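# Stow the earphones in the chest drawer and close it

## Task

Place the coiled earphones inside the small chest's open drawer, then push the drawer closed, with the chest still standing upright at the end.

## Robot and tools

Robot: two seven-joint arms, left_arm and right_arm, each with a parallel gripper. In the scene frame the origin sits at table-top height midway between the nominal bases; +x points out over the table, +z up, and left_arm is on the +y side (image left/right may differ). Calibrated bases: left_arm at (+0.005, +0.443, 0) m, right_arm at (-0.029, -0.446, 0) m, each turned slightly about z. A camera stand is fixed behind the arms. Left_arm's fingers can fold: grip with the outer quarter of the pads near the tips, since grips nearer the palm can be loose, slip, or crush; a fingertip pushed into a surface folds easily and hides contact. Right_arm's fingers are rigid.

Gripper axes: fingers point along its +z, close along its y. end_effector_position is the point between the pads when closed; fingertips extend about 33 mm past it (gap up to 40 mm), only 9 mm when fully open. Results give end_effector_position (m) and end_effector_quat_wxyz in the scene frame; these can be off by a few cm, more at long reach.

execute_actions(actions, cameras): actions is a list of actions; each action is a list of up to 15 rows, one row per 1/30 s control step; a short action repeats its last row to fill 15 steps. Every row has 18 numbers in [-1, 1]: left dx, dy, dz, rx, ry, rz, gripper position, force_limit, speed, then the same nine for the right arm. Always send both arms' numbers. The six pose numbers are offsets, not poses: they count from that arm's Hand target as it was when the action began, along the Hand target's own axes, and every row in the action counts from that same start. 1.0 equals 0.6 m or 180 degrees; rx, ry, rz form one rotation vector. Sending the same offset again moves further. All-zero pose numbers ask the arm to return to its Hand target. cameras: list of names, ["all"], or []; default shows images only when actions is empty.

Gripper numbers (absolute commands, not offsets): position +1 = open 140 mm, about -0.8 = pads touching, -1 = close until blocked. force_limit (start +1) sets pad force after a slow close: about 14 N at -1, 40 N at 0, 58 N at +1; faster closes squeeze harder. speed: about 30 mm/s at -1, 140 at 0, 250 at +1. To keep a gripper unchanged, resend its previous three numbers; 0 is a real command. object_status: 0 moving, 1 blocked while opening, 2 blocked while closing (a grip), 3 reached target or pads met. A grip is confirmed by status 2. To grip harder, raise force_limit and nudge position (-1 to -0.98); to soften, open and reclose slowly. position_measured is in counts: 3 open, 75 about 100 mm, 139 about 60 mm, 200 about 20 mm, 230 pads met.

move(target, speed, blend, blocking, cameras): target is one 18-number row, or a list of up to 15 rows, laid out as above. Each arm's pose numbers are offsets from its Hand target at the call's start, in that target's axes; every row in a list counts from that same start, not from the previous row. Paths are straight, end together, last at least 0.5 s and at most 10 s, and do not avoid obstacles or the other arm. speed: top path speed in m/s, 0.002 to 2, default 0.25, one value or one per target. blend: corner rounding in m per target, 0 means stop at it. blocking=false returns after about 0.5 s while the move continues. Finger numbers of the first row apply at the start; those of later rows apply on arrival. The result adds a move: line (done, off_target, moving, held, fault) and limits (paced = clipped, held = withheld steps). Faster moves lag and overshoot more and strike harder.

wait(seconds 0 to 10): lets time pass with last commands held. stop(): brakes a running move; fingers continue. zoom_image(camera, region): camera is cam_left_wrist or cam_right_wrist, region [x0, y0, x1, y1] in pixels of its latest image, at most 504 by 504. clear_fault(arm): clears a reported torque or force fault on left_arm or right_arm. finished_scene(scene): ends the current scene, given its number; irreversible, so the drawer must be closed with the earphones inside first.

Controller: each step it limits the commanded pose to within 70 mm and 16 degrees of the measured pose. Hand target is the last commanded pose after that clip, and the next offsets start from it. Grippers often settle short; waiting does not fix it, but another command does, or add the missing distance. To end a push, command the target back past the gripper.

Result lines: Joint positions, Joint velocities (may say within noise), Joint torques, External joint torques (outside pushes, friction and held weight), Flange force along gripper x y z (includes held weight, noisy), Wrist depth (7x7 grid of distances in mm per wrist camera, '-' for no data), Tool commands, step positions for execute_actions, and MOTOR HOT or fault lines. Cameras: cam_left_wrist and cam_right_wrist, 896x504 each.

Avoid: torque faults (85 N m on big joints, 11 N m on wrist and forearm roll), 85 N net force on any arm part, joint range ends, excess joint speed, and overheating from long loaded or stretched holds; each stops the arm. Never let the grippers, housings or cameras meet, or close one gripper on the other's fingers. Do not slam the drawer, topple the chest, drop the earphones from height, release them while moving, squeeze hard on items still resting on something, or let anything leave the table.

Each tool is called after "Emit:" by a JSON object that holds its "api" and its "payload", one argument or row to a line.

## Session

Emit:
{"api": "execute_actions", "payload": {
  "actions": []
}}

Scene clock: 0.00 s.
left_arm: end_effector_position=(+0.5821, +0.3609, +0.2792) position_measured=3 object_status=3 end_effector_quat_wxyz=(+0.513, +0.843, +0.145, -0.065) | right_arm: end_effector_position=(+0.4645, -0.4015, +0.2702) position_measured=3 object_status=3 end_effector_quat_wxyz=(+0.377, +0.000, +0.799, +0.469)
Joint positions: left_arm=[0.235 0.256 0.073 -1.901 -1.028 1.604 -1.215] | right_arm=[-0.33 -0.287 -0.127 -2.721 1.509 1.937 0.064]
Joint velocities: within noise
Joint torques (N m): no reading
External joint torques (N m): no reading
Flange force (N): no reading
Wrist depth (mm): cam_left_wrist=[276 - - - - - - / - 336 345 365 412 1996 - / - 376 328 304 - - - / - 124 362 331 - 134 - / - 107 415 379 990 126 96 / - 456 637 539 - - 97 / - 598 642 3007 888 917 -] | cam_right_wrist=[- - - - 547 2931 2599 / - - - - 3820 3112 2682 / - - - 2740 4002 3601 - / - 127 - 4848 4943 136 - / - 110 3317 - 6303 128 98 / - 109 3037 2966 3501 3361 - / - - 2898 2626 - 2448 -]
Hand target: left_arm +0.5821, +0.3609, +0.2792; +0.513, +0.843, +0.145, -0.065 | right_arm +0.4645, -0.4015, +0.2702; +0.377, +0.000, +0.799, +0.469
Tool commands: left_gripper/position=+1.0 left_gripper/force_limit=+1.0 left_gripper/speed=+1.0 right_gripper/position=+1.0 right_gripper/force_limit=+1.0 right_gripper/speed=+1.0

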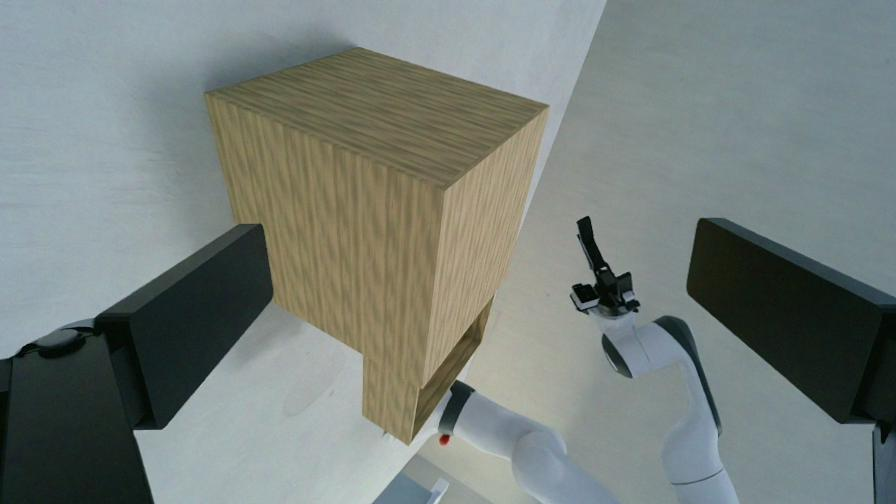

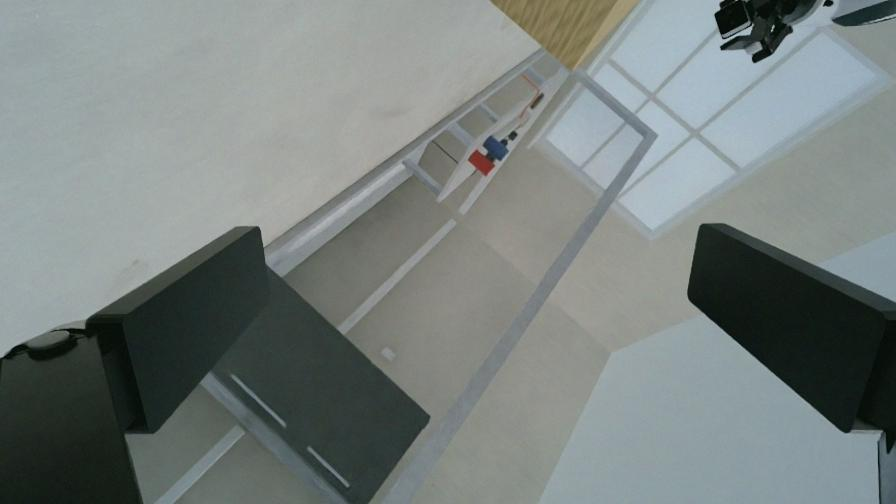

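Emit:
{"api": "move", "payload": {
  "target": [-0.5355,0.151,-0.219,0.3447,0.0437,0.0974,1,1,1,0.177,0.447,-0.2595,0.32,0.2572,0,1,1,1],
  "speed": 0.3,
  "cameras": ["all"]
}}

Scene clock: 69.27 s.
left_arm: end_effector_position=(+0.3008, +0.3805, +0.5005) position_measured=3 object_status=3 end_effector_quat_wxyz=(+0.002, +1.000, -0.003, +0.002) | right_arm: end_effector_position=(+0.2012, -0.3300, +0.4499) position_measured=3 object_status=3 end_effector_quat_wxyz=(+0.002, -0.003, +1.000, +0.002)
Joint positions: left_arm=[0.203 -0.704 -0.233 -1.953 -0.162 1.269 -1.558] | right_arm=[-0.623 -1.098 0.453 -2.164 0.446 1.151 1.324]
Joint velocities: left_arm=[within noise] | right_arm=[-0.001 0 0 0 0.001 -0.004 0.004]
Joint torques (N m): left_arm=[-0.05 -3.97 4.54 21.43 1.18 2.33 -0.14] | right_arm=[-0.56 10.51 -12.66 17.25 0.64 2.11 0.17]
External joint torques (N m): left_arm=[-0.04 0.26 0.3 0.26 0.35 -0.33 -0.14] | right_arm=[-0.58 -0.33 0.21 -0.11 -0.1 -0.35 0.17]
Flange force (N): left_arm=[0.7 -0.4 -2.3] | right_arm=[0.5 0.6 0.1]
Wrist depth (mm): cam_left_wrist=[579 570 567 - 580 436 442 / 594 - - - 606 440 450 / 616 610 - - - - - / 1698 123 648 - - 134 674 / - 107 703 606 - 126 96 / - 99 498 483 - 736 97 / - 810 383 359 876 - -] | cam_right_wrist=[- - - - - - - / 539 - - - - - - / - - - - 580 - - / - 128 - - - 145 425 / - 102 - - - 127 102 / - 103 - - - 585 - / - 733 - - - 525 -]
Hand target: left_arm +0.3001, +0.3813, +0.5000; +0.001, +1.000, +0.000, +0.000 | right_arm +0.2000, -0.3302, +0.4501; +0.000, +0.000, +1.000, +0.000
Off the commanded pose: left_arm 0.001 m, 0 deg | right_arm 0.001 m, 0 deg.
move: done

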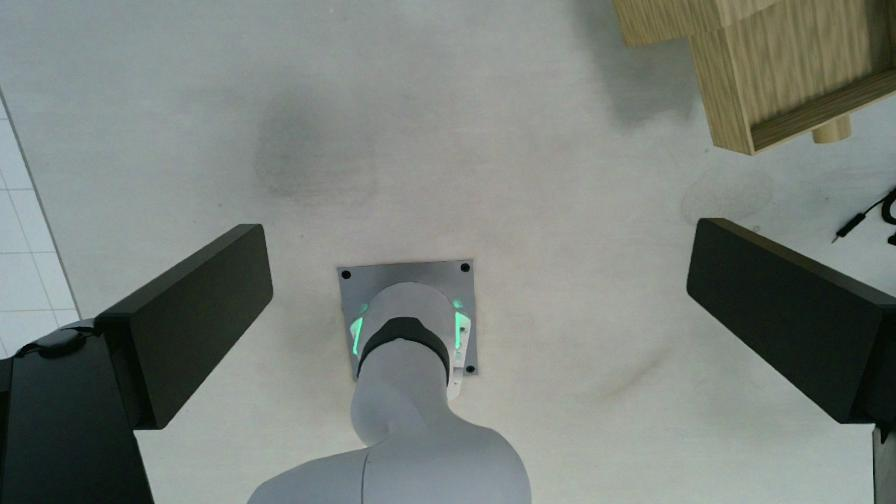

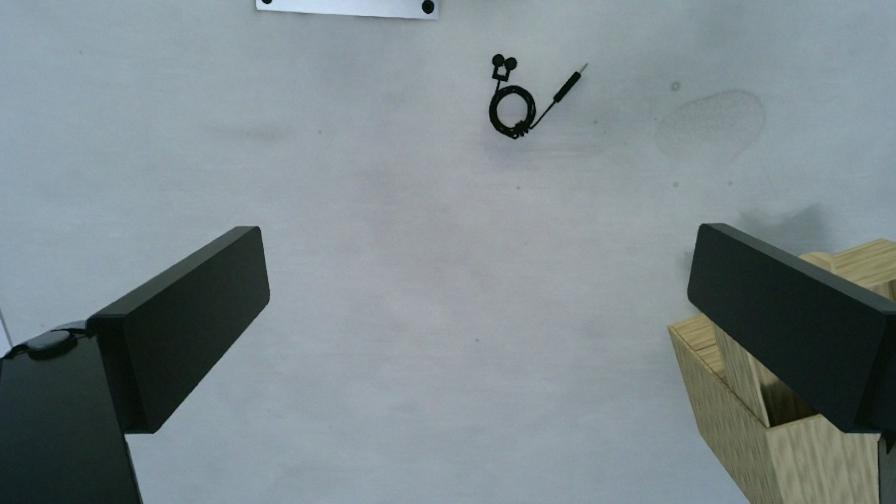

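Emit:
{"api": "move", "payload": {
  "target": [0,-0.333,0,0,0,0,1,1,1,-0.06,0.1487,0.5233,0.051,0.1326,-0.23,1,1,1],
  "speed": 0.25,
  "cameras": ["all"]
}}

Scene clock: 171.37 s.
left_arm: end_effector_position=(+0.2995, +0.5798, +0.4992) position_measured=3 object_status=3 end_effector_quat_wxyz=(+0.002, +1.000, +0.002, -0.001) | right_arm: end_effector_position=(+0.2345, -0.2405, +0.1360) position_measured=3 object_status=3 end_effector_quat_wxyz=(-0.203, -0.346, +0.913, -0.077)
Joint positions: left_arm=[0.147 -0.616 0.149 -1.915 0.086 1.302 -1.251] | right_arm=[-0.744 -0.637 1.375 -2.378 0.497 1.722 1.056]
Joint velocities: left_arm=[-0.001 0 -0.001 -0.001 0 0 0.007] | right_arm=[0 -0.001 0 0 0.001 0.001 -0.004]
Joint torques (N m): left_arm=[-1.13 -7.44 -1.77 22.51 1.23 2.74 0.2] | right_arm=[-0.61 9.84 -16.59 17.74 -0.14 1.39 -0.23]
External joint torques (N m): left_arm=[-1.08 0.24 1.65 0.73 0.43 0.08 0.19] | right_arm=[-0.64 0.79 -0.26 0.05 -0.35 0.1 -0.24]
Flange force (N): left_arm=[1.7 -3.9 -3.0] | right_arm=[-2.9 -2.6 -0.6]
Wrist depth (mm): cam_left_wrist=[1342 - - - 557 575 548 / 1451 - - 582 565 - 603 / 1503 1620 633 627 612 - 643 / 1569 131 684 669 655 134 655 / - 107 699 713 - 126 96 / - 99 728 728 495 738 97 / - 1890 - 768 378 362 -] | cam_right_wrist=[- - - - - - - / - - - - - - - / - 293 - - - - - / - 127 - - - 135 - / - 102 - - - 127 102 / - 96 - 271 - - - / - 273 - - - 272 -]
Hand target: left_arm +0.3003, +0.5811, +0.4998; +0.001, +1.000, +0.000, +0.000 | right_arm +0.2362, -0.2408, +0.1362; -0.202, -0.350, +0.911, -0.077
Off the commanded pose: left_arm 0.002 m, 0 deg | right_arm 0.002 m, 1 deg.
move: done

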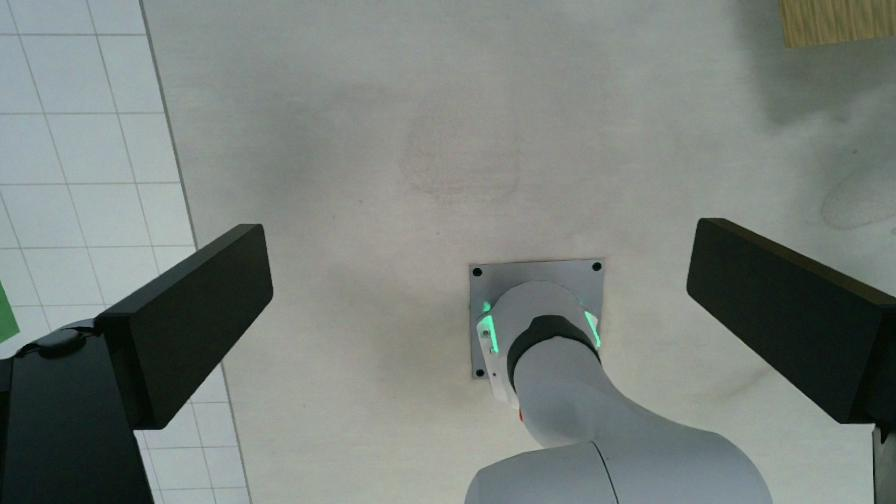

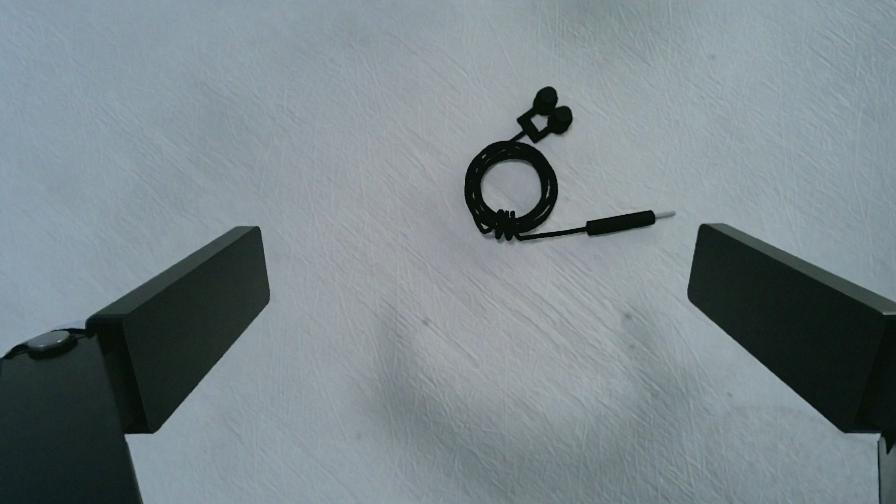

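Emit:
{"api": "move", "payload": {
  "target": [0,0,0,0,0,0,1,1,1,0.0245,0.0137,0.1332,0,0,0,-0.5,0,0],
  "speed": 0.2,
  "cameras": ["cam_right_wrist"]
}}

Scene clock: 206.83 s.
left_arm: end_effector_position=(+0.2995, +0.5798, +0.4992) position_measured=3 object_status=3 end_effector_quat_wxyz=(+0.002, +1.000, +0.001, -0.001) | right_arm: end_effector_position=(+0.1955, -0.2666, +0.0708) position_measured=192 object_status=3 end_effector_quat_wxyz=(-0.202, -0.349, +0.912, -0.079)
Joint positions: left_arm=[0.147 -0.616 0.149 -1.915 0.086 1.302 -1.249] | right_arm=[-0.679 -0.646 1.436 -2.575 0.587 1.893 1.03]
Joint velocities: left_arm=[within noise] | right_arm=[0.001 0 0 -0.002 0.001 0.003 0]
Joint torques (N m): left_arm=[-0.72 -7.43 -2.04 22.49 1.18 2.73 0.31] | right_arm=[-0.45 9.28 -15.37 14.51 0.13 1.54 -0.19]
External joint torques (N m): left_arm=[-0.8 0.35 1.16 0.69 0.36 0.08 0.31] | right_arm=[-0.41 0.78 -0.22 -0.83 -0.08 0.24 -0.2]
Flange force (N): left_arm=[1.9 -3.4 -3.0] | right_arm=[-0.2 -2.0 2.2]
Wrist depth (mm): cam_left_wrist=[1364 - - - 566 - 555 / 1434 1402 593 579 598 - 621 / 1442 1512 671 - - - - / 1579 131 658 - - 134 - / - 107 695 707 589 125 96 / - 106 728 790 478 770 97 / - 1876 - - 382 363 -] | cam_right_wrist=[- - - - - - - / - - - - - - - / - - - - 211 - - / - - - 147 141 - - / - - 87 92 98 94 - / - - - - - - - / - - - - - - -]
Hand target: left_arm +0.3003, +0.5811, +0.4998; +0.001, +1.000, +0.000, +0.000 | right_arm +0.1958, -0.2662, +0.0700; -0.202, -0.350, +0.911, -0.077
Off the commanded pose: left_arm 0.002 m, 0 deg | right_arm 0.001 m, 0 deg.
move: done
Images, in order (width x height): cam_right_wrist 896x504.

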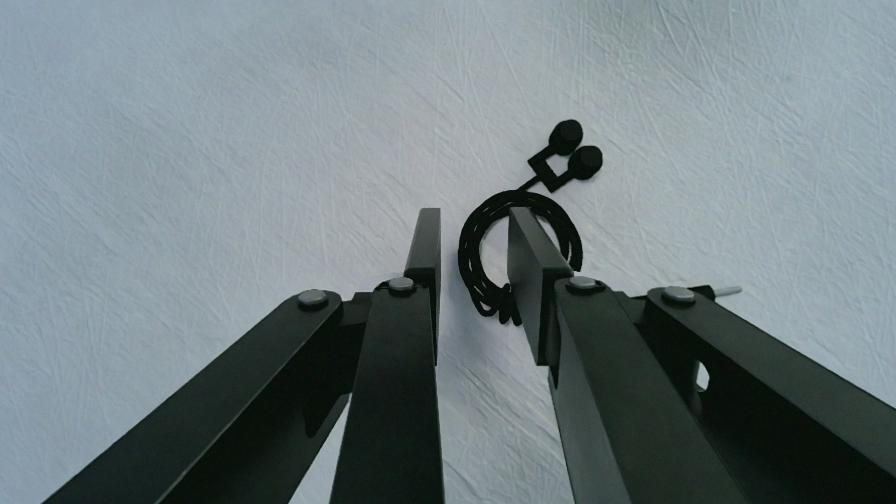

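Emit:
{"api": "move", "payload": {
  "target": [0,0,0,0,0,0,1,1,1,-0.0211,0.0025,0.0453,0,0,0,-0.5,0,0],
  "speed": 0.08,
  "cameras": ["cam_right_wrist"]
}}

Scene clock: 237.47 s.
left_arm: end_effector_position=(+0.2995, +0.5798, +0.4992) position_measured=3 object_status=3 end_effector_quat_wxyz=(+0.002, +1.000, +0.001, -0.001) | right_arm: end_effector_position=(+0.1942, -0.2661, +0.0406) position_measured=192 object_status=3 end_effector_quat_wxyz=(-0.203, -0.349, +0.911, -0.080)
Joint positions: left_arm=[0.147 -0.616 0.149 -1.915 0.086 1.302 -1.249] | right_arm=[-0.772 -0.621 1.566 -2.587 0.621 1.976 1.029]
Joint velocities: left_arm=[within noise] | right_arm=[0.001 0 0 0.001 -0.001 0.005 0.001]
Joint torques (N m): left_arm=[-0.73 -7.34 -1.93 22.47 1.18 2.71 0.4] | right_arm=[-0.58 11.41 -14.88 13.78 0.3 1.44 -0.2]
External joint torques (N m): left_arm=[-0.73 0.28 1.39 0.69 0.38 0.05 0.4] | right_arm=[-0.58 0.83 -0.21 -0.5 0.08 0.14 -0.21]
Flange force (N): left_arm=[1.6 -3.9 -3.0] | right_arm=[-1.2 -2.0 1.9]
Wrist depth (mm): cam_left_wrist=[1342 586 - - 583 558 495 / 1394 590 - 629 600 - 616 / 1442 1569 638 632 - 625 642 / 1569 131 664 652 - 134 114 / - 107 730 703 616 125 96 / - 106 740 740 482 - 97 / - 1934 777 428 382 362 -] | cam_right_wrist=[- - - - - 195 - / - - - - - - - / - - - - - - - / - - - 147 142 - - / - - 87 99 98 - - / - - - - - - - / - - - - - - -]
Hand target: left_arm +0.3003, +0.5811, +0.4998; +0.001, +1.000, +0.000, +0.000 | right_arm +0.1948, -0.2651, +0.0400; -0.202, -0.350, +0.911, -0.077
Off the commanded pose: left_arm 0.002 m, 0 deg | right_arm 0.001 m, 0 deg.
move: done
Images, in order (width x height): cam_right_wrist 896x504.

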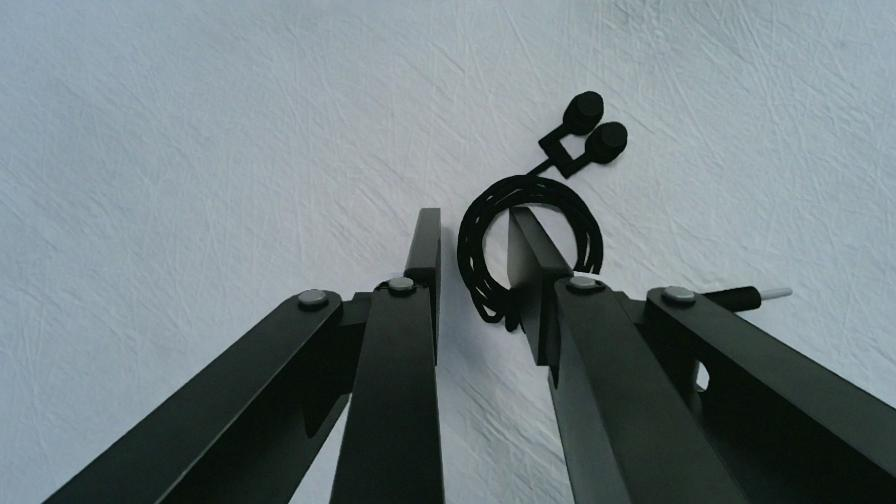

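Emit:
{"api": "move", "payload": {
  "target": [0,0,0,0,0,0,1,1,1,-0.0049,0.0015,0.0106,0,0,0,-0.5,0,0],
  "speed": 0.04,
  "cameras": ["cam_right_wrist"]
}}

Scene clock: 248.70 s.
left_arm: end_effector_position=(+0.2995, +0.5798, +0.4992) position_measured=3 object_status=3 end_effector_quat_wxyz=(+0.002, +1.000, +0.001, -0.001) | right_arm: end_effector_position=(+0.1933, -0.2654, +0.0341) position_measured=192 object_status=3 end_effector_quat_wxyz=(-0.204, -0.350, +0.911, -0.079)
Joint positions: left_arm=[0.147 -0.616 0.149 -1.915 0.086 1.302 -1.249] | right_arm=[-0.796 -0.614 1.598 -2.588 0.628 1.993 1.029]
Joint torques (N m): left_arm=[-0.78 -7.41 -1.98 22.54 1.19 2.73 0.33] | right_arm=[-0.83 11.31 -13.95 13.16 0.51 1.96 -0.12]
External joint torques (N m): left_arm=[-0.74 0.29 1.44 0.75 0.39 0.07 0.33] | right_arm=[-0.98 0.16 0.51 -1.01 0.28 0.67 -0.13]
Flange force (N): left_arm=[1.7 -3.9 -3.1] | right_arm=[-5.7 -3.0 6.8]
Wrist depth (mm): cam_left_wrist=[1371 - - - 579 - 530 / 1410 - 603 606 590 - 598 / 1494 1402 632 633 621 653 635 / 1560 135 671 650 - 134 673 / - 107 713 - 616 125 96 / - 99 - - 483 - 97 / - 1920 - 802 380 361 -] | cam_right_wrist=[- - - - - - - / - - - - - - 182 / 188 - - - 175 - - / - - - 166 141 - - / - - 87 99 98 - - / - - - - - - - / - - - - - - -]
Hand target: left_arm +0.3003, +0.5811, +0.4998; +0.001, +1.000, +0.000, +0.000 | right_arm +0.1942, -0.2644, +0.0330; -0.202, -0.350, +0.911, -0.077
Off the commanded pose: left_arm 0.002 m, 0 deg | right_arm 0.002 m, 0 deg.
move: done
Images, in order (width x height): cam_right_wrist 896x504.

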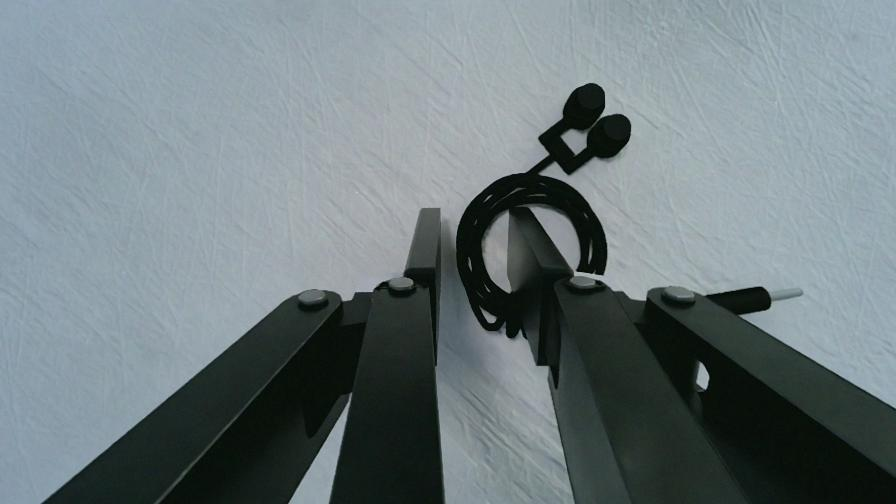

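Emit:
{"api": "move", "payload": {
  "target": [
    [0,0,0,0,0,0,1,1,1,0.0025,0,-0.0053,0,0,0,-0.5,-0.6,-1],
    [0,0,0,0,0,0,1,1,1,0.0025,0,-0.0053,0,0,0,-1,-0.6,-1]
  ],
  "speed": 0.05,
  "cameras": ["cam_right_wrist"]
}}

Scene clock: 266.43 s.
left_arm: end_effector_position=(+0.2995, +0.5798, +0.4992) position_measured=3 object_status=3 end_effector_quat_wxyz=(+0.002, +1.000, +0.001, -0.001) | right_arm: end_effector_position=(+0.1951, -0.2640, +0.0363) position_measured=223 object_status=0 end_effector_quat_wxyz=(-0.200, -0.350, +0.912, -0.078)
Joint positions: left_arm=[0.147 -0.616 0.149 -1.915 0.086 1.302 -1.249] | right_arm=[-0.785 -0.614 1.584 -2.588 0.628 1.993 1.029]
Joint torques (N m): left_arm=[-0.79 -7.39 -1.98 22.42 1.2 2.73 0.35] | right_arm=[0.41 11.16 -15.58 13.71 0.15 1.18 -0.05]
External joint torques (N m): left_arm=[-0.81 0.23 1.29 0.72 0.39 0.09 0.35] | right_arm=[0.43 0.27 -1.03 -0.45 -0.09 -0.13 -0.06]
Flange force (N): left_arm=[1.6 -3.6 -2.9] | right_arm=[8.9 1.1 -3.4]
Wrist depth (mm): cam_left_wrist=[1349 619 - - - - 526 / 1418 1434 629 590 - - - / 1494 1459 622 632 622 - 625 / 1540 135 665 - 645 134 655 / - 107 - 711 622 126 96 / - 100 - 816 476 - 97 / - 1920 - 419 379 362 -] | cam_right_wrist=[- - - - - - - / - - - - 173 - 185 / - - - - - - - / - - 180 132 - - - / - - 87 - 91 - - / - - - - - - - / - - - - - - -]
Hand target: left_arm +0.3003, +0.5811, +0.4998; +0.001, +1.000, +0.000, +0.000 | right_arm +0.1942, -0.2644, +0.0365; -0.202, -0.350, +0.911, -0.077
Off the commanded pose: left_arm 0.002 m, 0 deg | right_arm 0.001 m, 0 deg.
move: done
Images, in order (width x height): cam_right_wrist 896x504.

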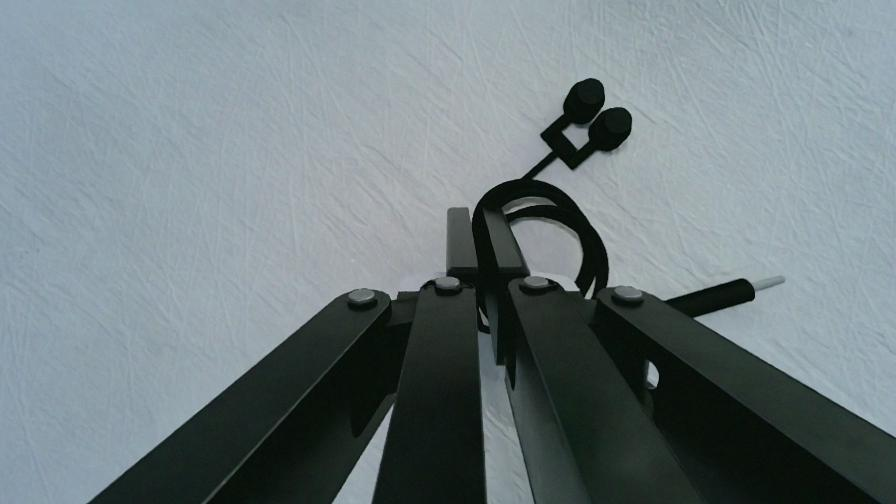

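Emit:
{"api": "move", "payload": {
  "target": [
    [0,0,0,0,0,0,1,1,1,0.1409,0,-0.3021,0,0,0,-1,-0.6,-1],
    [0,0,0,0,0,0,1,1,1,-0.2797,0.1428,-0.7988,-0.0221,-0.1376,0.1012,-1,-0.6,-1]
  ],
  "speed": [0.15,0.2],
  "blend": [0.03,0],
  "cameras": ["all"]
}}

Scene clock: 305.40 s.
left_arm: end_effector_position=(+0.2995, +0.5798, +0.4992) position_measured=3 object_status=3 end_effector_quat_wxyz=(+0.002, +1.000, +0.001, -0.001) | right_arm: end_effector_position=(+0.4012, +0.0356, +0.4007) position_measured=223 object_status=2 end_effector_quat_wxyz=(+0.002, -0.207, +0.978, -0.001)
Joint positions: left_arm=[0.147 -0.616 0.149 -1.915 0.086 1.302 -1.249] | right_arm=[-1.459 -0.74 1.682 -1.105 0.765 1.307 1.637]
Joint velocities: left_arm=[within noise] | right_arm=[-0.001 0 0.001 0.001 0.001 0 0.005]
Joint torques (N m): left_arm=[-0.75 -7.43 -2.01 22.46 1.19 2.74 0.33] | right_arm=[-0.6 36.85 -17.8 14.85 0.92 2.08 0.21]
External joint torques (N m): left_arm=[-0.74 0.16 1.34 0.74 0.38 0.08 0.33] | right_arm=[-0.68 -0.33 -0.25 -0.12 0.12 -0.38 0.21]
Flange force (N): left_arm=[1.4 -3.6 -2.9] | right_arm=[0.0 0.0 0.0]
Wrist depth (mm): cam_left_wrist=[1349 565 567 - - 568 517 / 1418 - - - - - - / 1477 1540 612 - - 607 - / 1569 135 658 657 - 134 646 / - 114 689 691 629 125 96 / - 734 790 - 483 - 97 / - 1876 - 785 376 362 -] | cam_right_wrist=[523 - 464 307 299 501 - / - - 376 367 364 - - / - - - 381 372 - - / - - - 147 177 - - / - - 87 - 91 - 586 / - - - - - - - / - - - - - - -]
Hand target: left_arm +0.3003, +0.5811, +0.4998; +0.001, +1.000, +0.000, +0.000 | right_arm +0.3999, +0.0365, +0.4003; +0.000, -0.204, +0.979, +0.000
Off the commanded pose: left_arm 0.002 m, 0 deg | right_arm 0.002 m, 0 deg.
move: done

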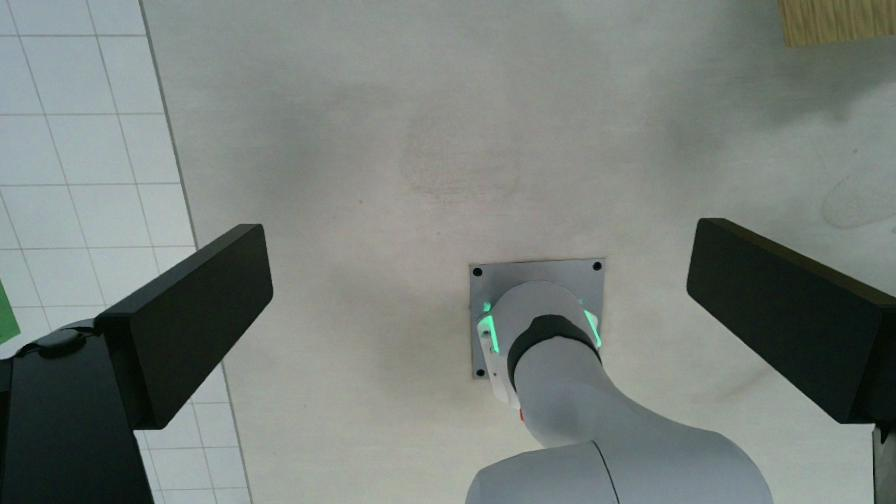

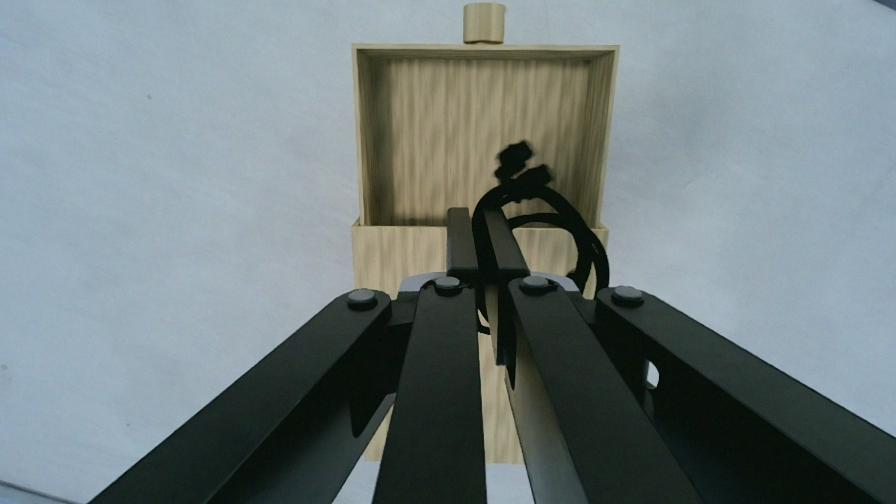

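Emit:
{"api": "move", "payload": {
  "target": [
    [0,0,0,0,0,0,1,1,1,0.025,-0.01,0.22,0,0,0,-1,-0.6,-1],
    [0,0,0,0,0,0,1,1,1,0.025,-0.01,0.34,0,0,0,-1,-0.6,-1]
  ],
  "speed": [0.15,0.06],
  "blend": [0.01,0],
  "cameras": ["cam_right_wrist"]
}}

Scene clock: 332.80 s.
left_arm: end_effector_position=(+0.2995, +0.5798, +0.4992) position_measured=3 object_status=3 end_effector_quat_wxyz=(+0.002, +1.000, +0.001, -0.001) | right_arm: end_effector_position=(+0.3882, +0.0239, +0.1963) position_measured=223 object_status=2 end_effector_quat_wxyz=(-0.001, -0.202, +0.979, -0.003)
Joint positions: left_arm=[0.147 -0.616 0.149 -1.915 0.086 1.302 -1.249] | right_arm=[-1.175 -0.852 1.69 -1.72 0.858 1.756 1.499]
Joint velocities: left_arm=[within noise] | right_arm=[0.001 0 -0.001 -0.001 0 0.004 -0.006]
Joint torques (N m): left_arm=[-0.7 -7.34 -2.01 22.54 1.19 2.74 0.37] | right_arm=[-0.06 31.87 -24.67 15.51 0.81 2.52 -0.23]
External joint torques (N m): left_arm=[-0.67 0.28 1.38 0.83 0.39 0.09 0.37] | right_arm=[-0.03 0.69 -0.54 -0.97 0.02 0.08 -0.23]
Flange force (N): left_arm=[1.8 -4.0 -3.4] | right_arm=[5.6 -3.1 0.5]
Wrist depth (mm): cam_left_wrist=[1356 - 555 - - 596 513 / 1394 606 624 - - - 618 / 1512 1631 632 612 - 629 - / 1531 131 - - - 134 633 / - 106 673 703 612 125 97 / - 100 - - 476 - 97 / - 1862 - 797 380 361 -] | cam_right_wrist=[- - 120 121 121 127 129 / - 126 172 174 174 173 138 / - - 179 181 180 179 138 / - - 190 150 186 188 144 / - - 93 - 91 180 145 / - - - - - - - / - - - - - - -]
Hand target: left_arm +0.3003, +0.5811, +0.4998; +0.001, +1.000, +0.000, +0.000 | right_arm +0.3887, +0.0250, +0.1963; +0.000, -0.204, +0.979, +0.000
Off the commanded pose: left_arm 0.002 m, 0 deg | right_arm 0.001 m, 0 deg.
move: done
Images, in order (width x height): cam_right_wrist 896x504.

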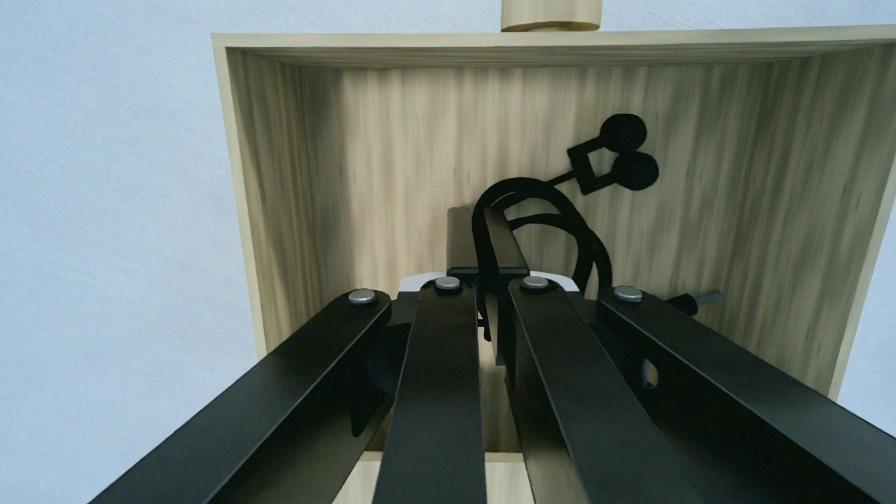

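Emit:
{"api": "move", "payload": {
  "target": [
    [0,0,0,0,0,0,1,1,1,0,0,0.0175,0,0,0,-1,-0.6,-1],
    [0,0,0,0,0,0,1,1,1,0,0,0.0175,0,0,0,-0.55,-0.6,-0.8],
    [0,0,0,0,0,0,1,1,1,0,0,-0.04,0,0,0,-0.55,-0.6,-0.8]
  ],
  "speed": [0.05,0.05,0.06],
  "cameras": ["cam_right_wrist"]
}}

Scene clock: 343.83 s.
left_arm: end_effector_position=(+0.2995, +0.5798, +0.4992) position_measured=3 object_status=3 end_effector_quat_wxyz=(+0.002, +1.000, +0.001, -0.001) | right_arm: end_effector_position=(+0.3896, +0.0256, +0.2199) position_measured=199 object_status=3 end_effector_quat_wxyz=(+0.001, -0.206, +0.979, +0.002)
Joint positions: left_arm=[0.147 -0.616 0.149 -1.915 0.086 1.302 -1.249] | right_arm=[-1.175 -0.828 1.668 -1.688 0.839 1.724 1.502]
Joint velocities: left_arm=[within noise] | right_arm=[-0.001 0.002 -0.001 0 -0.001 -0.005 0.002]
Joint torques (N m): left_arm=[-0.76 -7.44 -2 22.55 1.18 2.74 0.37] | right_arm=[0.39 30.39 -24.99 16.68 0.54 2.09 0.25]
External joint torques (N m): left_arm=[-0.75 0.22 1.34 0.8 0.37 0.09 0.37] | right_arm=[0.36 -0.33 -1.41 -0.19 -0.28 -0.37 0.25]
Flange force (N): left_arm=[1.7 -3.8 -3.2] | right_arm=[5.1 -1.0 -1.9]
Wrist depth (mm): cam_left_wrist=[1342 557 - - - - 477 / 1402 1569 - - - - - / 1477 1503 633 - - 642 - / 1600 131 653 655 - 134 667 / - 115 717 622 622 126 96 / - 106 701 773 484 761 97 / - 1905 745 775 379 363 -] | cam_right_wrist=[- - 146 144 143 145 136 / - - 193 197 194 192 151 / - - 198 204 203 201 150 / - - 199 202 211 202 156 / 387 - 87 223 86 97 - / 407 - - 235 - - - / - - - - - - -]
Hand target: left_arm +0.3003, +0.5811, +0.4998; +0.001, +1.000, +0.000, +0.000 | right_arm +0.3887, +0.0250, +0.2203; +0.000, -0.204, +0.979, +0.000
Off the commanded pose: left_arm 0.002 m, 0 deg | right_arm 0.001 m, 0 deg.
move: done
Images, in order (width x height): cam_right_wrist 896x504.

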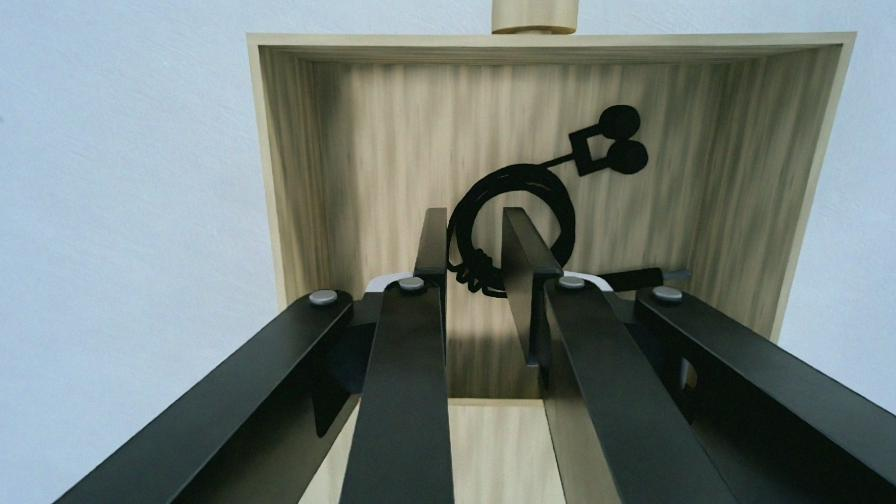

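Emit:
{"api": "move", "payload": {
  "target": [
    [0,0,0,0,0,0,1,1,1,0,0,-0.14,0,0,0,-0.55,-0.6,-0.8],
    [0,0,0,0,0,0,1,1,1,0.2008,0.03,-0.12,0,0,0,-0.55,-0.6,-0.8],
    [0,0,0,0,0,0,1,1,1,0.2008,0.03,0.0488,0,0,0,-0.8,-0.6,-0.5]
  ],
  "speed": [0.12,0.2,0.2],
  "blend": [0.02,0.03,0],
  "cameras": ["cam_right_wrist"]
}}

Scene clock: 381.53 s.
left_arm: end_effector_position=(+0.2995, +0.5798, +0.4992) position_measured=3 object_status=3 end_effector_quat_wxyz=(+0.002, +1.000, +0.001, -0.001) | right_arm: end_effector_position=(+0.2705, -0.0071, +0.1913) position_measured=229 object_status=0 end_effector_quat_wxyz=(+0.000, -0.203, +0.979, -0.002)
Joint positions: left_arm=[0.147 -0.616 0.149 -1.915 0.086 1.302 -1.249] | right_arm=[-0.691 -0.878 1.422 -2.094 0.891 1.793 1.516]
Joint torques (N m): left_arm=[-0.75 -7.45 -2.01 22.5 1.19 2.75 0.3] | right_arm=[-0.26 20.03 -24.8 15.06 0.67 2.52 -0.21]
External joint torques (N m): left_arm=[-0.73 0.05 1.34 0.86 0.39 0.11 0.3] | right_arm=[-0.26 0.9 -0.57 -0.97 -0.11 0.08 -0.21]
Flange force (N): left_arm=[1.3 -3.6 -3.1] | right_arm=[2.5 -3.1 0.0]
Wrist depth (mm): cam_left_wrist=[1356 - - - - 555 540 / 1426 - 610 - 587 609 - / 1485 1522 - - - - 674 / 1550 131 645 - 652 134 643 / - 114 686 - 606 126 96 / - 106 732 747 486 754 96 / - 1862 - 780 380 359 -] | cam_right_wrist=[- - - - - - - / - 309 - - - - - / - - - - - - - / - - - 120 - - - / - - 87 95 91 - - / - - - - - - - / - - - - - - -]
Hand target: left_arm +0.3003, +0.5811, +0.4998; +0.001, +1.000, +0.000, +0.000 | right_arm +0.2711, -0.0067, +0.1909; +0.000, -0.204, +0.979, +0.000
Off the commanded pose: left_arm 0.002 m, 0 deg | right_arm 0.001 m, 0 deg.
move: done
Images, in order (width x height): cam_right_wrist 896x504.

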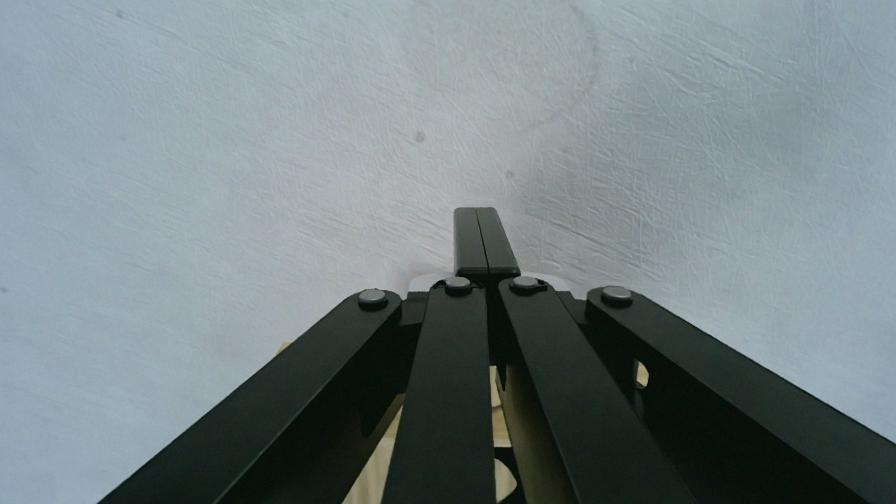

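Emit:
{"api": "zoom_image", "payload": {
  "camera": "cam_right_wrist",
  "region": [230, 300, 560, 504]
}}

Scaled by 1.527 from the camera's 896x504 image, which has a finer 1280x720 frame.

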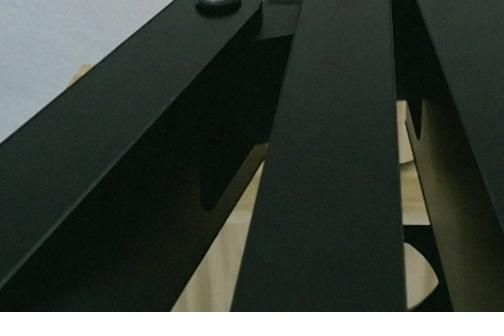

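Emit:
{"api": "move", "payload": {
  "target": [
    [0,0,0,0,0,0,1,1,1,-0.04,0,0,0,0,0,-0.8,-0.6,-0.5],
    [0,0,0,0,0,0,1,1,1,-0.225,0,0,0,0,0,-0.8,-0.6,-0.5]
  ],
  "speed": [0.1,0.06],
  "blend": [0.01,0],
  "cameras": ["all"]
}}

Scene clock: 421.30 s.
left_arm: end_effector_position=(+0.2995, +0.5798, +0.4992) position_measured=3 object_status=3 end_effector_quat_wxyz=(+0.002, +1.000, +0.001, -0.001) | right_arm: end_effector_position=(+0.3951, +0.0464, +0.1914) position_measured=229 object_status=3 end_effector_quat_wxyz=(+0.001, -0.206, +0.978, +0.000)
Joint positions: left_arm=[0.147 -0.616 0.149 -1.915 0.086 1.302 -1.249] | right_arm=[-1.235 -0.891 1.73 -1.636 0.891 1.736 1.513]
Joint torques (N m): left_arm=[-0.8 -7.34 -2 22.52 1.18 2.72 0.29] | right_arm=[-0.03 33.68 -24.88 15.37 0.89 2.43 0.12]
External joint torques (N m): left_arm=[-0.77 0.15 1.36 0.89 0.37 0.08 0.29] | right_arm=[0.03 -0.59 -0.38 -0.45 0.1 -0.01 0.12]
Flange force (N): left_arm=[1.6 -3.7 -3.4] | right_arm=[2.0 -0.6 0.7]
Wrist depth (mm): cam_left_wrist=[1334 - - 589 - - 508 / 1442 1610 604 - - 587 597 / 1494 1410 632 - - - - / 1569 135 646 660 - 133 113 / - 107 693 686 613 126 96 / - 99 - - 481 - 97 / - 1905 785 428 380 363 -] | cam_right_wrist=[- - - - - 286 - / - - - 290 - - - / - - - - - - - / - - 256 132 259 - - / 380 360 92 95 91 - - / 385 - - - - - - / - - - - - - -]
Hand target: left_arm +0.3003, +0.5811, +0.4998; +0.001, +1.000, +0.000, +0.000 | right_arm +0.3949, +0.0473, +0.1910; +0.000, -0.204, +0.979, +0.000
Off the commanded pose: left_arm 0.002 m, 0 deg | right_arm 0.001 m, 0 deg.
move: done

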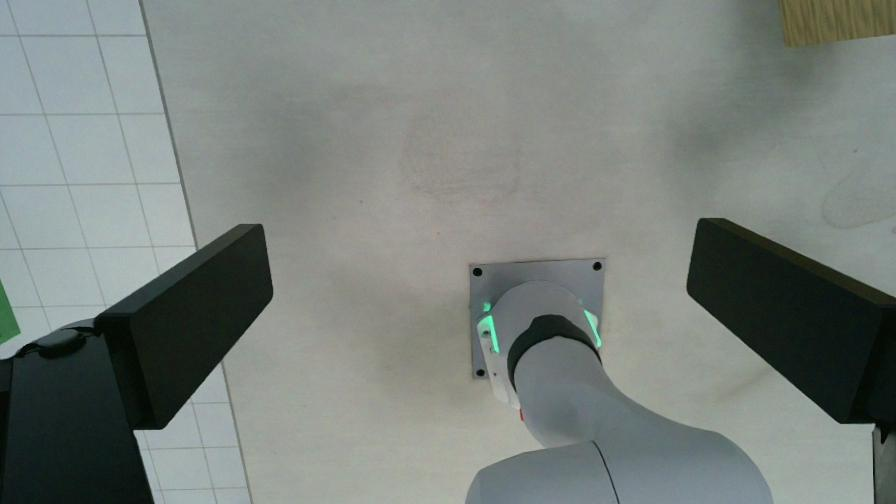

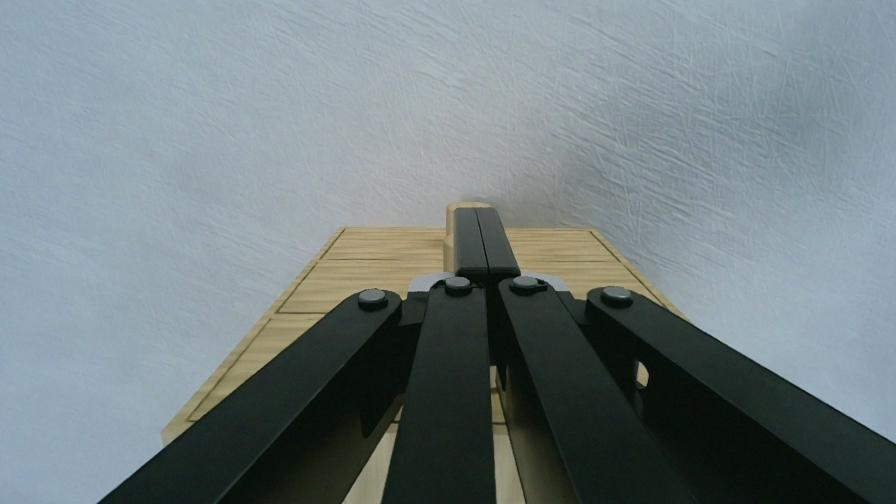

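Emit:
{"api": "move", "payload": {
  "target": [0,0,0,0,0,0,1,1,1,-0.03,0,0,0,0,0,-0.8,-0.6,-0.5],
  "speed": 0.03,
  "cameras": ["cam_right_wrist"]
}}

Scene clock: 429.87 s.
left_arm: end_effector_position=(+0.2995, +0.5798, +0.4992) position_measured=3 object_status=3 end_effector_quat_wxyz=(+0.002, +1.000, +0.001, -0.001) | right_arm: end_effector_position=(+0.4078, +0.0536, +0.1922) position_measured=229 object_status=3 end_effector_quat_wxyz=(-0.003, -0.208, +0.978, -0.001)
Joint positions: left_arm=[0.147 -0.616 0.149 -1.915 0.086 1.302 -1.249] | right_arm=[-1.306 -0.907 1.764 -1.558 0.895 1.708 1.519]
Joint velocities: left_arm=[within noise] | right_arm=[-0.003 -0.001 0 0.003 -0.001 -0.003 0.002]
Joint torques (N m): left_arm=[-0.72 -7.36 -2.04 22.49 1.17 2.72 0.35] | right_arm=[-2.36 33.98 -24.14 15.01 1.19 3.87 0.03]
External joint torques (N m): left_arm=[-0.69 0.14 1.33 0.81 0.37 0.06 0.35] | right_arm=[-2.1 -2.84 0.29 -0.58 0.4 1.43 0.03]
Flange force (N): left_arm=[1.4 -3.7 -3.2] | right_arm=[-8.5 0.6 6.0]
Wrist depth (mm): cam_left_wrist=[1334 - 579 565 575 - 504 / 1410 - 587 600 601 622 - / 1522 1434 - - - 625 - / 1550 135 - - 655 134 - / - 107 - 713 622 126 97 / - 99 - 749 483 785 97 / - 1876 - 792 378 360 -] | cam_right_wrist=[- - - - - 286 - / - - - - - - - / - - - - - - - / - - 259 132 263 - - / - - 92 95 91 - - / - - - - - - - / - - - - - - -]
Hand target: left_arm +0.3003, +0.5811, +0.4998; +0.001, +1.000, +0.000, +0.000 | right_arm +0.4114, +0.0545, +0.1910; +0.000, -0.204, +0.979, +0.000
Off the commanded pose: left_arm 0.002 m, 0 deg | right_arm 0.004 m, 1 deg.
move: off_target (right_arm)
Images, in order (width x height): cam_right_wrist 896x504.

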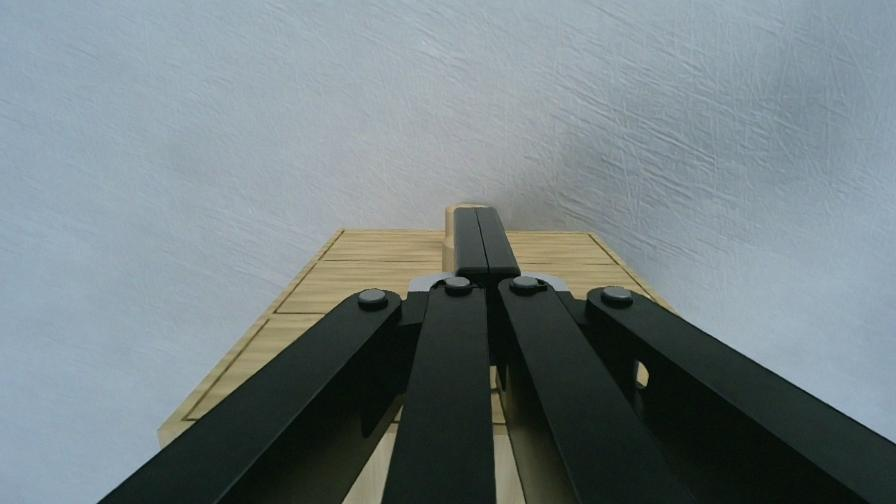

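Emit:
{"api": "move", "payload": {
  "target": [
    [0,0,0,0,0,0,1,1,1,0.06,0,0,0,0,0,-0.8,-0.6,-0.5],
    [0,0,0,0,0,0,1,1,1,0.15,0,-0.15,0,-0.12,0,-0.8,-0.6,-0.5]
  ],
  "speed": [0.1,0.25],
  "blend": [0.02,0],
  "cameras": ["cam_right_wrist"]
}}

Scene clock: 441.87 s.
left_arm: end_effector_position=(+0.2995, +0.5798, +0.4992) position_measured=3 object_status=3 end_effector_quat_wxyz=(+0.002, +1.000, +0.001, -0.001) | right_arm: end_effector_position=(+0.3283, +0.0177, +0.2803) position_measured=229 object_status=3 end_effector_quat_wxyz=(+0.182, -0.199, +0.962, +0.036)
Joint positions: left_arm=[0.147 -0.616 0.149 -1.915 0.086 1.302 -1.249] | right_arm=[-0.546 -1.012 1.245 -2.163 0.963 2.014 1.491]
Joint velocities: left_arm=[within noise] | right_arm=[-0.001 0 -0.001 0 0 0.004 -0.002]
Joint torques (N m): left_arm=[-0.79 -7.39 -2 22.51 1.18 2.7 0.3] | right_arm=[0.39 17.52 -27.03 14.04 0.88 3.36 -0.17]
External joint torques (N m): left_arm=[-0.83 0.41 1.31 0.64 0.36 0.04 0.3] | right_arm=[0.42 0.28 -1.25 -0.96 0.04 0.14 -0.16]
Flange force (N): left_arm=[1.9 -3.6 -3.0] | right_arm=[5.2 -3.9 -2.4]
Wrist depth (mm): cam_left_wrist=[1342 580 591 - - - 495 / 1442 - 582 - 610 - - / 1494 1402 - 621 - 646 - / 1579 131 - - - 133 660 / - 107 - 673 621 126 96 / - 99 773 747 484 - 97 / - 1905 795 792 379 363 -] | cam_right_wrist=[- - 365 - - - - / - - - - - - - / - - - 404 427 - 442 / - - 336 132 369 - 494 / - - 87 95 91 - - / - - - - - - - / - - - - - - -]
Hand target: left_arm +0.3003, +0.5811, +0.4998; +0.001, +1.000, +0.000, +0.000 | right_arm +0.3288, +0.0185, +0.2809; +0.184, -0.201, +0.962, +0.038
Off the commanded pose: left_arm 0.002 m, 0 deg | right_arm 0.001 m, 0 deg.
move: done; blend cut to 0.018 m at target 1
Images, in order (width x height): cam_right_wrist 896x504.

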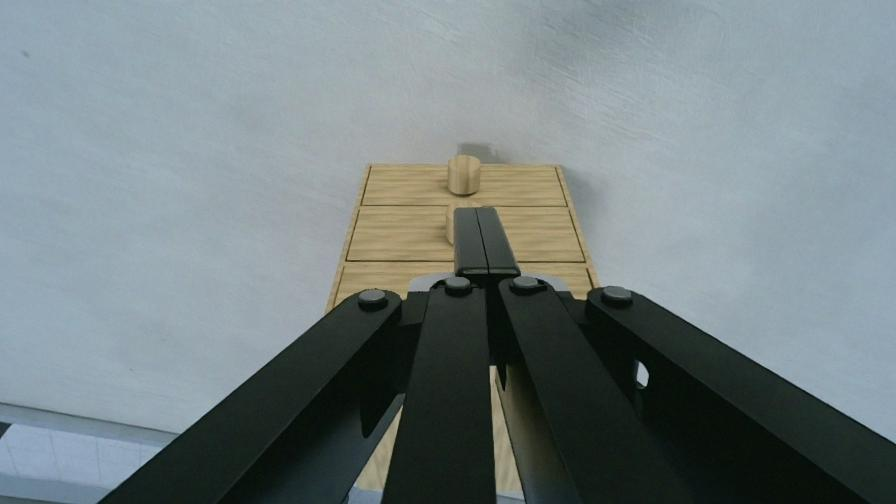

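Emit:
{"api": "finished_scene", "payload": {
  "scene": 2
}}

The scene is finished: the task was done.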